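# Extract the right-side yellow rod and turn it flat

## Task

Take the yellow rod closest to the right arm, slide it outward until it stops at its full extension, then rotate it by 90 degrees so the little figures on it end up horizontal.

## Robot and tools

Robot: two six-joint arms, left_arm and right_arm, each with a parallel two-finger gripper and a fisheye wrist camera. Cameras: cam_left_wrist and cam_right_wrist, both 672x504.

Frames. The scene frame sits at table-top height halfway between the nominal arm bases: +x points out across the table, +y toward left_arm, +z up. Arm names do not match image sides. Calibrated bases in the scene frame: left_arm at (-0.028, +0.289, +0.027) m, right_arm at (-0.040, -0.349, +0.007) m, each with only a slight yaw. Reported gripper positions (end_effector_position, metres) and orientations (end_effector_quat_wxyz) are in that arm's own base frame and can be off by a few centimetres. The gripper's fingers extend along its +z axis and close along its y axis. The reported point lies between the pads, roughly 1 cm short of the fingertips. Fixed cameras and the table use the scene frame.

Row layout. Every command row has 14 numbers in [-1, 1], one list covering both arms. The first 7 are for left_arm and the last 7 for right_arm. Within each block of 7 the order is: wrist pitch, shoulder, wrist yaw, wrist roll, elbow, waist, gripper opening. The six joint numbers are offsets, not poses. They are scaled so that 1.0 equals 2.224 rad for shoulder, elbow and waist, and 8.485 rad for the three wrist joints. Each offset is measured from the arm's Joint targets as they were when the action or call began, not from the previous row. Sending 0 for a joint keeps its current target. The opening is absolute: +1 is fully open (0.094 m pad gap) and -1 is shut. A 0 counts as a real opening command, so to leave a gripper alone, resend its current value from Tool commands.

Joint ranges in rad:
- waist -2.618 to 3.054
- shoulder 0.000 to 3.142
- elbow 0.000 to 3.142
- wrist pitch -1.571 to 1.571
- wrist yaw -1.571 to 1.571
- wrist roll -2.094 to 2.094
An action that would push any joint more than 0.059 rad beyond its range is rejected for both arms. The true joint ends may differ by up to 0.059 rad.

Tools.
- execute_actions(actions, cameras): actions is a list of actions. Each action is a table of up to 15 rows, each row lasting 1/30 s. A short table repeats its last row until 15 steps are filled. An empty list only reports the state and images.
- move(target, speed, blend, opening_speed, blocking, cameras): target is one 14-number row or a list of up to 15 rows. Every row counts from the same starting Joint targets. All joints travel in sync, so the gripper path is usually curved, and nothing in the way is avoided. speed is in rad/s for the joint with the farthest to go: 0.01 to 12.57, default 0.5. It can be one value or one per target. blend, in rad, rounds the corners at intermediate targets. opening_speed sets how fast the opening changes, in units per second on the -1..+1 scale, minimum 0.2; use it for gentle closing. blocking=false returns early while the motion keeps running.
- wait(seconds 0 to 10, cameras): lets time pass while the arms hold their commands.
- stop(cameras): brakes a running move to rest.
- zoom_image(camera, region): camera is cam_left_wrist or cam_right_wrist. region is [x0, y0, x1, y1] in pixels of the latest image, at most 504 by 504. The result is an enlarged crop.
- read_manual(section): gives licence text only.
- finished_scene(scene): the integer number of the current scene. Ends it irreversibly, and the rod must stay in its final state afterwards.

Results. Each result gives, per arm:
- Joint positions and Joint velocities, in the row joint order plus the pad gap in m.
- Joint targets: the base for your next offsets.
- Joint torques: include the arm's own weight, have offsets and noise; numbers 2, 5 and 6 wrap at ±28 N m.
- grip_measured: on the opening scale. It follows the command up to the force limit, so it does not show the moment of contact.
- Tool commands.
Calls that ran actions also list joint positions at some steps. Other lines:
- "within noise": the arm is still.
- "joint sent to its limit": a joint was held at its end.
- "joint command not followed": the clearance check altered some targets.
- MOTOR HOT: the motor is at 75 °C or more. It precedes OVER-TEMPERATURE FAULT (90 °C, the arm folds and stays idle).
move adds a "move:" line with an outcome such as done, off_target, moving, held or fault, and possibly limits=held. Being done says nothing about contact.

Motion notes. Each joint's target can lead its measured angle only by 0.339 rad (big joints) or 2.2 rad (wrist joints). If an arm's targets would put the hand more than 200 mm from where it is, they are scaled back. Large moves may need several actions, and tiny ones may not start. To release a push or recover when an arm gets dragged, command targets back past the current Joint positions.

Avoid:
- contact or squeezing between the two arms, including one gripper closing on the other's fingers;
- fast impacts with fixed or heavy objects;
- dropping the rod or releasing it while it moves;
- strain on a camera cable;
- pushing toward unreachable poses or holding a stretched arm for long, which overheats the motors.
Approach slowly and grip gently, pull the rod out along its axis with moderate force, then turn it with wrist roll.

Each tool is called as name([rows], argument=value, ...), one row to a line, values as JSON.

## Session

execute_actions(actions=[])

Scene clock: 0.00 s.
left_arm: end_effector_position=(+0.4148, +0.0165, +0.1259) grip_measured=+1.000 end_effector_quat_wxyz=(+0.618, -0.002, +0.786, +0.007) | right_arm: end_effector_position=(+0.3922, -0.0470, +0.1045) grip_measured=+1.000 end_effector_quat_wxyz=(+0.587, +0.099, +0.798, -0.097)
Joint names: [wrist pitch, shoulder, wrist yaw, wrist roll, elbow, waist]
Joint positions: left_arm=[0.901 1.55 0.039 0.018 0.411 0.054 0.094] | right_arm=[0.87 1.537 0.277 0.046 0.357 0.003 0.094]
Joint velocities: within noise
Joint torques (N m): no reading
Heat: left arm: 42 °C; right arm: 38 °C.
Joint targets: left_arm=[0.889 1.548 0.039 0.019 0.413 0.054] | right_arm=[0.861 1.534 0.277 0.048 0.360 0.003]
Tool commands: left_gripper/opening=+1.0 right_gripper/opening=+1.0
camera_calibration:
cam_left_wrist: T_world_to_cam=[[-0.0177666, -0.985889, 0.166453, -0.00796993], [-0.580802, -0.125334, -0.804339, 0.378982], [0.813851, -0.110967, -0.570379, -0.140833], [0, 0, 0, 1]] pos_world=[0.334589, 0.0240143, 0.225829]
cam_right_wrist: T_world_to_cam=[[-0.259579, -0.939623, 0.222998, 0.0249194], [-0.669667, 0.00876005, -0.74261, 0.372385], [0.695819, -0.3421, -0.631508, -0.103244], [0, 0, 0, 1]] pos_world=[0.327681, -0.015167, 0.20578]

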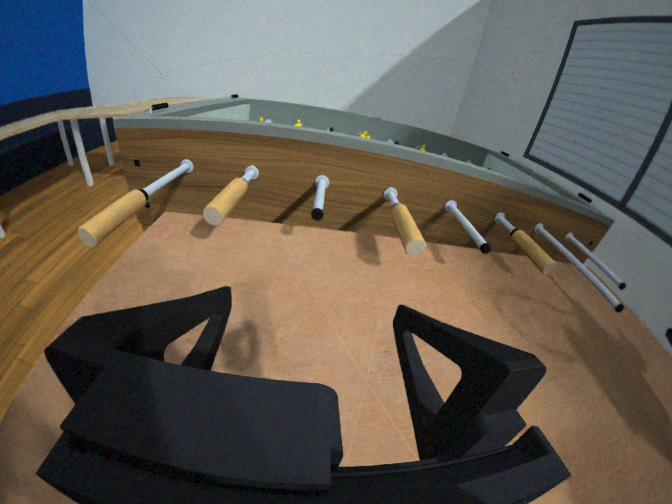

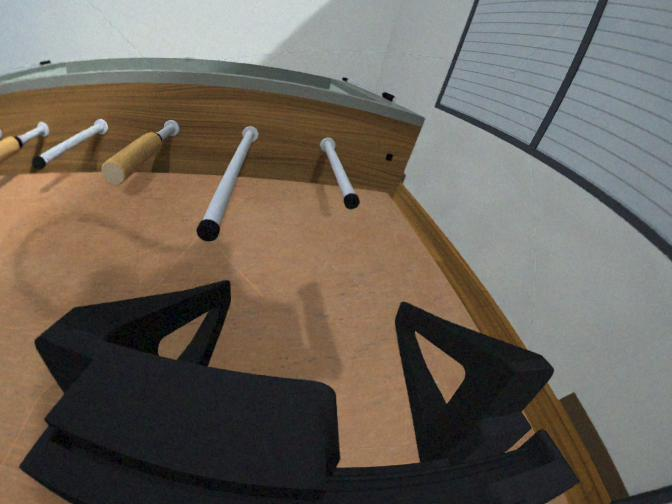

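move([
  [-0.1354,0,0.0367,0,0.3988,-0.1142,1,0,0,0.0335,-0.1907,0,0.2116,0.7],
  [-0.1354,0,0.0367,0,0.3988,-0.1142,1,0.0503,0.4024,0.0335,-0.1907,0.3513,0.2116,0.7],
], speed=1.1, blend=0.1)

zoom_image(camera="cam_left_wrist", region=[180, 60, 400, 170])

Scene clock: 28.40 s.
left_arm: end_effector_position=(+0.4553, -0.1506, +0.2550) grip_measured=+1.000 end_effector_quat_wxyz=(+0.482, +0.176, +0.838, -0.189) | right_arm: end_effector_position=(+0.5475, +0.1695, +0.0726) grip_measured=+0.701 end_effector_quat_wxyz=(+0.468, -0.484, +0.524, -0.521)
Joint names: [wrist pitch, shoulder, wrist yaw, wrist roll, elbow, waist]
Joint positions: left_arm=[-0.239 1.55 0.338 0.018 1.274 -0.197 0.094] | right_arm=[1.265 2.406 0.56 -1.573 1.12 0.466 0.08]
Joint velocities: within noise
Joint torques (N m): left_arm=[1.6 -9.24 0.21 0.02 9.7 -0.36] | right_arm=[1.85 -9.01 0.07 0.03 6.17 0.68]
Heat: left arm: 42 °C; right arm: 41 °C.
Joint targets: left_arm=[-0.260 1.548 0.351 0.019 1.300 -0.200] | right_arm=[1.288 2.429 0.562 -1.570 1.141 0.474]
move: done
camera_calibration:
cam_left_wrist: T_world_to_cam=[[-0.442997, -0.837526, 0.319851, -0.0167613], [-0.773718, 0.176927, -0.608324, 0.568779], [0.452896, -0.51696, -0.726386, 0.0242514], [0, 0, 0, 1]] pos_world=[0.421666, -0.102134, 0.368979]
cam_right_wrist: T_world_to_cam=[[-0.0134582, 0.193447, 0.981018, -0.106126], [-0.478588, -0.862674, 0.163545, 0.428249], [0.877936, -0.467303, 0.104191, -0.289219], [0, 0, 0, 1]] pos_world=[0.457442, 0.254817, 0.0642074]

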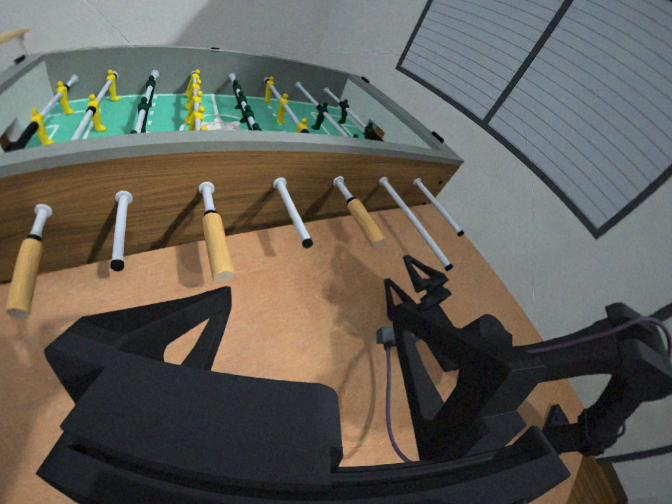

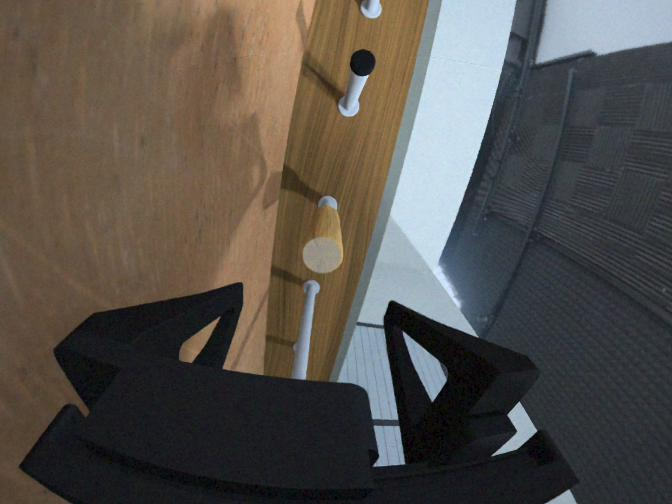

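Scaled by 2.291 from the camera's 672x504 image, which has a finer 960x720 frame.

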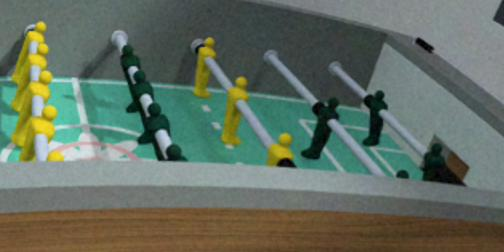

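move([
  [0,0,0,0,0,0,1,-0.0386,0.1074,-0.0143,0.0153,0.2547,-0.0544,0.7],
  [0,0,0,0,0,0,1,-0.0386,0.1074,-0.0143,0.0153,0.2547,-0.0544,-0.8],
  [0,0,0,0,0,0,1,-0.0386,0.1074,-0.0143,0.1885,0.2547,-0.0544,-0.8],
], speed=[0.5,0.5,1.2], opening_speed=1.2)

zoom_image(camera="cam_left_wrist", region=[180, 60, 400, 170])

Scene clock: 43.57 s.
left_arm: end_effector_position=(+0.4553, -0.1506, +0.2549) grip_measured=+1.000 end_effector_quat_wxyz=(+0.481, +0.176, +0.838, -0.189) | right_arm: end_effector_position=(+0.6588, +0.1650, +0.0762) grip_measured=-0.308 end_effector_quat_wxyz=(+0.705, +0.027, +0.709, -0.031)
Joint names: [wrist pitch, shoulder, wrist yaw, wrist roll, elbow, waist]
Joint positions: left_arm=[-0.239 1.55 0.338 0.018 1.274 -0.197 0.094] | right_arm=[0.957 2.645 0.439 -0.004 1.682 0.357 0.032]
Joint velocities: within noise
Joint torques (N m): left_arm=[1.61 -9.24 0.21 0.01 9.73 -0.39] | right_arm=[1.71 -11.52 0.06 0.33 7.95 -0.34]
Heat: left arm: 43 °C; right arm: 42 °C.
Joint targets: left_arm=[-0.260 1.548 0.350 0.019 1.300 -0.200] | right_arm=[0.960 2.668 0.440 0.029 1.708 0.353]
move: done
camera_calibration:
cam_left_wrist: T_world_to_cam=[[-0.442912, -0.837551, 0.319902, -0.0167863], [-0.773931, 0.177035, -0.608021, 0.568709], [0.452615, -0.516882, -0.726617, 0.0243904], [0, 0, 0, 1]] pos_world=[0.421667, -0.102134, 0.36888]
cam_right_wrist: T_world_to_cam=[[-0.128024, -0.974399, 0.184813, 0.221686], [-0.414567, -0.116708, -0.902504, 0.39292], [0.900968, -0.19216, -0.389012, -0.41242], [0, 0, 0, 1]] pos_world=[0.56285, 0.182617, 0.153205]

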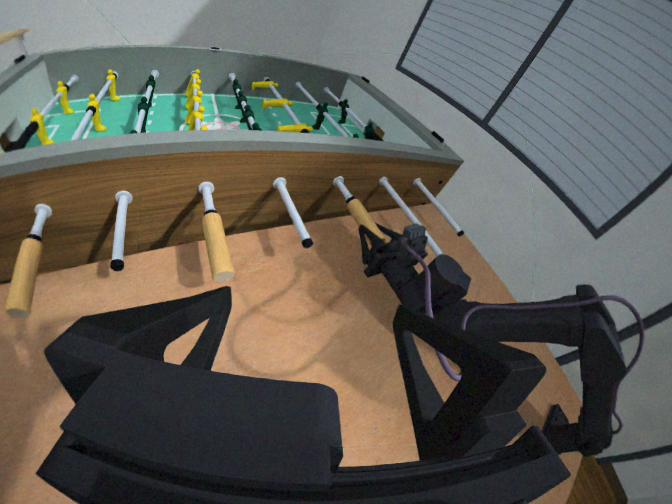

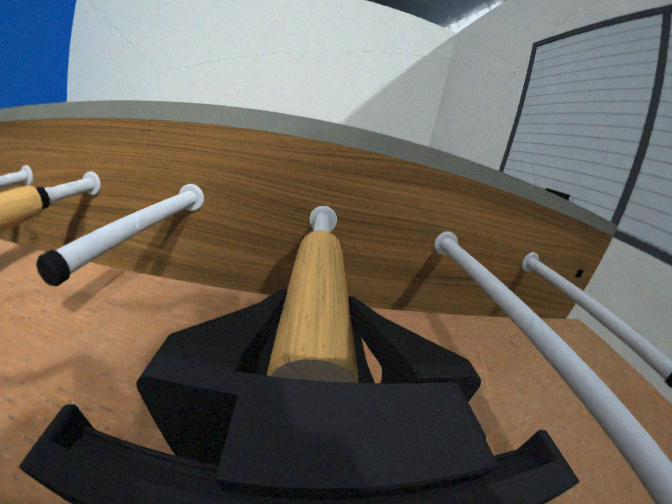

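Scaled by 2.291 from the camera's 672x504 image, which has a finer 960x720 frame.

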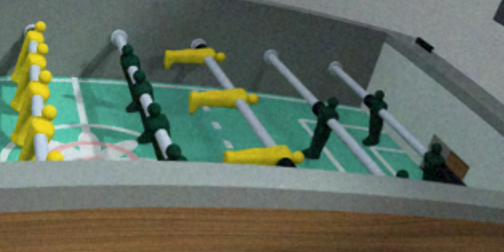

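move([
  [0,0,0,0,0,0,1,0.0317,-0.0947,0.0116,0,-0.2157,0.0438,-0.8],
  [0,0,0,0,0,0,1,0.0526,-0.1434,0.0229,0,-0.3442,0.087,-0.8],
  [0,0,0,0,0,0,1,0.0506,-0.2129,0.0356,0.0064,-0.4421,0.1354,-0.8],
], speed=[0.4,0.4,0.25], blend=0.05)

zoom_image(camera="cam_left_wrist", region=[180, 60, 400, 170])

Scene clock: 59.47 s.
left_arm: end_effector_position=(+0.4552, -0.1507, +0.2549) grip_measured=+1.000 end_effector_quat_wxyz=(+0.481, +0.176, +0.838, -0.189) | right_arm: end_effector_position=(+0.4851, +0.1774, +0.0718) grip_measured=-0.308 end_effector_quat_wxyz=(+0.678, +0.026, +0.734, -0.028)
Joint names: [wrist pitch, shoulder, wrist yaw, wrist roll, elbow, waist]
Joint positions: left_arm=[-0.239 1.55 0.338 0.018 1.274 -0.197 0.094] | right_arm=[1.29 2.256 0.631 0.052 0.868 0.556 0.032]
Joint velocities: within noise
Joint torques (N m): left_arm=[1.62 -9.25 0.22 0.01 9.76 -0.35] | right_arm=[2.52 -14.5 1.3 0.36 -6.87 8.79]
Heat: left arm: 43 °C; right arm: 42 °C.
Joint targets: left_arm=[-0.260 1.548 0.351 0.019 1.300 -0.200] | right_arm=[1.389 2.195 0.742 0.083 0.724 0.654]
move: off_target (right_arm); right_arm: the elbow is farthest, 0.144 rad from its target
camera_calibration:
cam_left_wrist: T_world_to_cam=[[-0.443131, -0.83736, 0.320097, -0.0167451], [-0.773939, 0.177159, -0.607975, 0.568709], [0.452386, -0.517148, -0.72657, 0.0244425], [0, 0, 0, 1]] pos_world=[0.421668, -0.102133, 0.36888]
cam_right_wrist: T_world_to_cam=[[-0.11023, -0.976054, 0.187529, 0.203677], [-0.479108, -0.113129, -0.870435, 0.346825], [0.870807, -0.185795, -0.455166, -0.23703], [0, 0, 0, 1]] pos_world=[0.395025, 0.193997, 0.155805]

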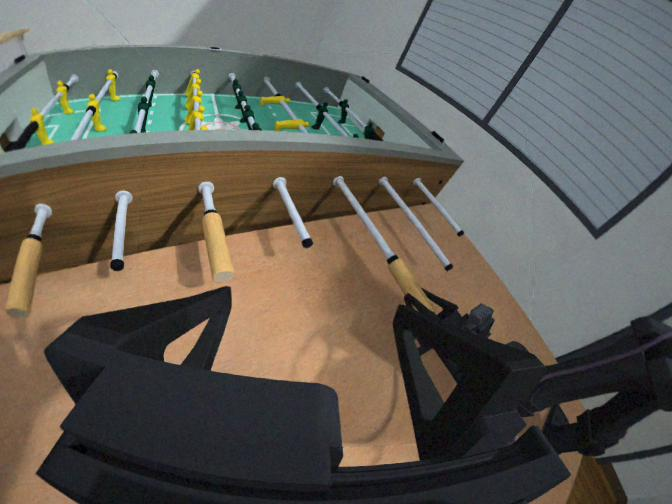

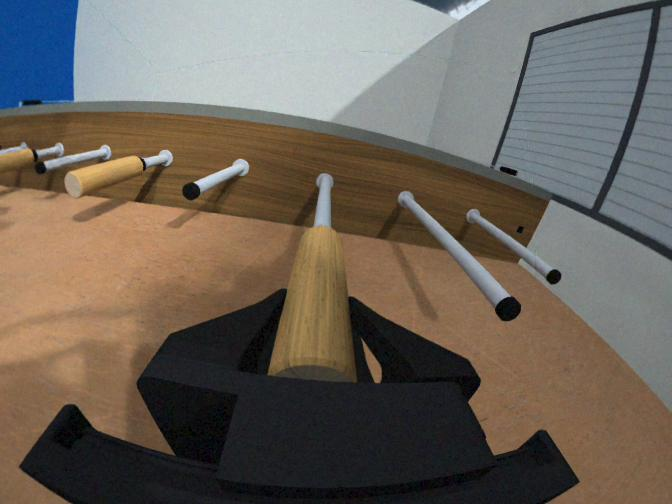

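Scaled by 2.291 from the camera's 672x504 image, which has a finer 960x720 frame.

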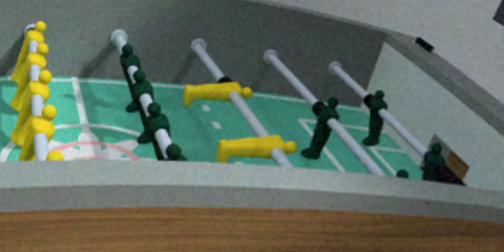

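move([
  [0,0,0,0,0,0,1,-0.0085,0.0195,-0.0103,0,0.05,-0.0356,-0.8],
  [0,0,0,0,0,0,1,-0.0085,0.0195,-0.0103,0,0.05,-0.0356,0.6],
], opening_speed=1.5, speed=0.3)

zoom_image(camera="cam_left_wrist", region=[180, 60, 400, 170])

Scene clock: 66.83 s.
left_arm: end_effector_position=(+0.4552, -0.1507, +0.2549) grip_measured=+1.000 end_effector_quat_wxyz=(+0.481, +0.176, +0.838, -0.189) | right_arm: end_effector_position=(+0.4780, +0.1787, +0.0688) grip_measured=+0.598 end_effector_quat_wxyz=(+0.677, +0.032, +0.735, -0.026)
Joint names: [wrist pitch, shoulder, wrist yaw, wrist roll, elbow, waist]
Joint positions: left_arm=[-0.239 1.55 0.338 0.018 1.274 -0.197 0.094] | right_arm=[1.304 2.256 0.651 0.069 0.848 0.572 0.075]
Joint velocities: within noise
Joint torques (N m): left_arm=[1.61 -9.25 0.21 0 9.69 -0.36] | right_arm=[1.74 -10.71 0.13 0.17 2.95 0.29]
Heat: left arm: 43 °C; right arm: 44 °C.
Joint targets: left_arm=[-0.260 1.548 0.351 0.019 1.300 -0.200] | right_arm=[1.317 2.238 0.655 0.083 0.836 0.575]
move: done; target 2's new numbers were sent with right_arm's elbow 0.042 rad from that target
camera_calibration:
cam_left_wrist: T_world_to_cam=[[-0.443131, -0.83736, 0.320097, -0.0167451], [-0.773939, 0.177159, -0.607975, 0.568709], [0.452386, -0.517148, -0.72657, 0.0244425], [0, 0, 0, 1]] pos_world=[0.421668, -0.102133, 0.36888]
cam_right_wrist: T_world_to_cam=[[-0.115473, -0.977569, 0.176138, 0.208442], [-0.481851, -0.0999355, -0.870536, 0.339944], [0.868611, -0.185396, -0.459503, -0.230674], [0, 0, 0, 1]] pos_world=[0.388239, 0.194973, 0.153223]

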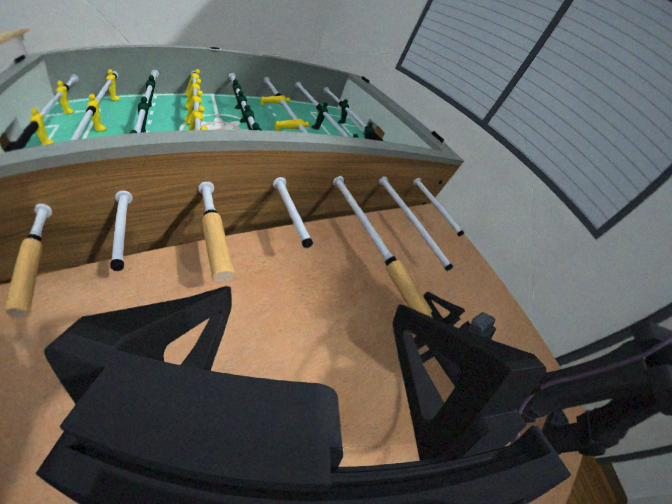

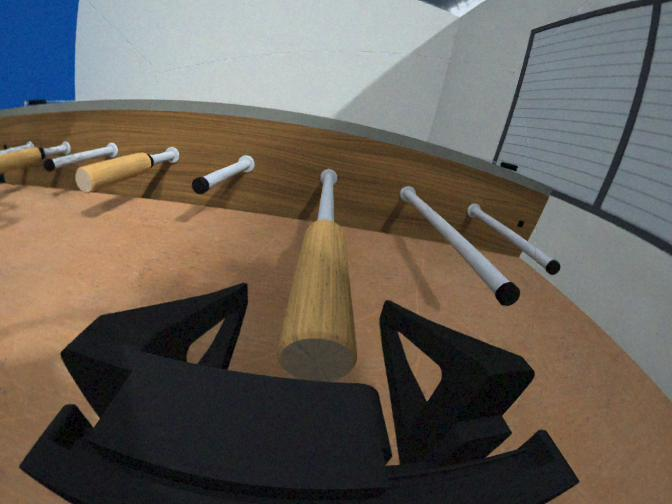

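Scaled by 2.291 from the camera's 672x504 image, which has a finer 960x720 frame.

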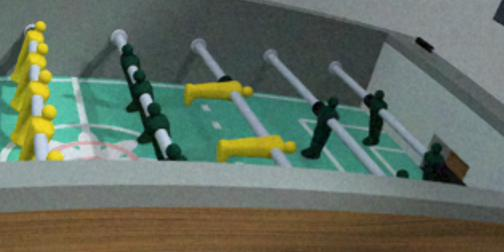

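finished_scene(scene=3)

The scene is finished: the task was done.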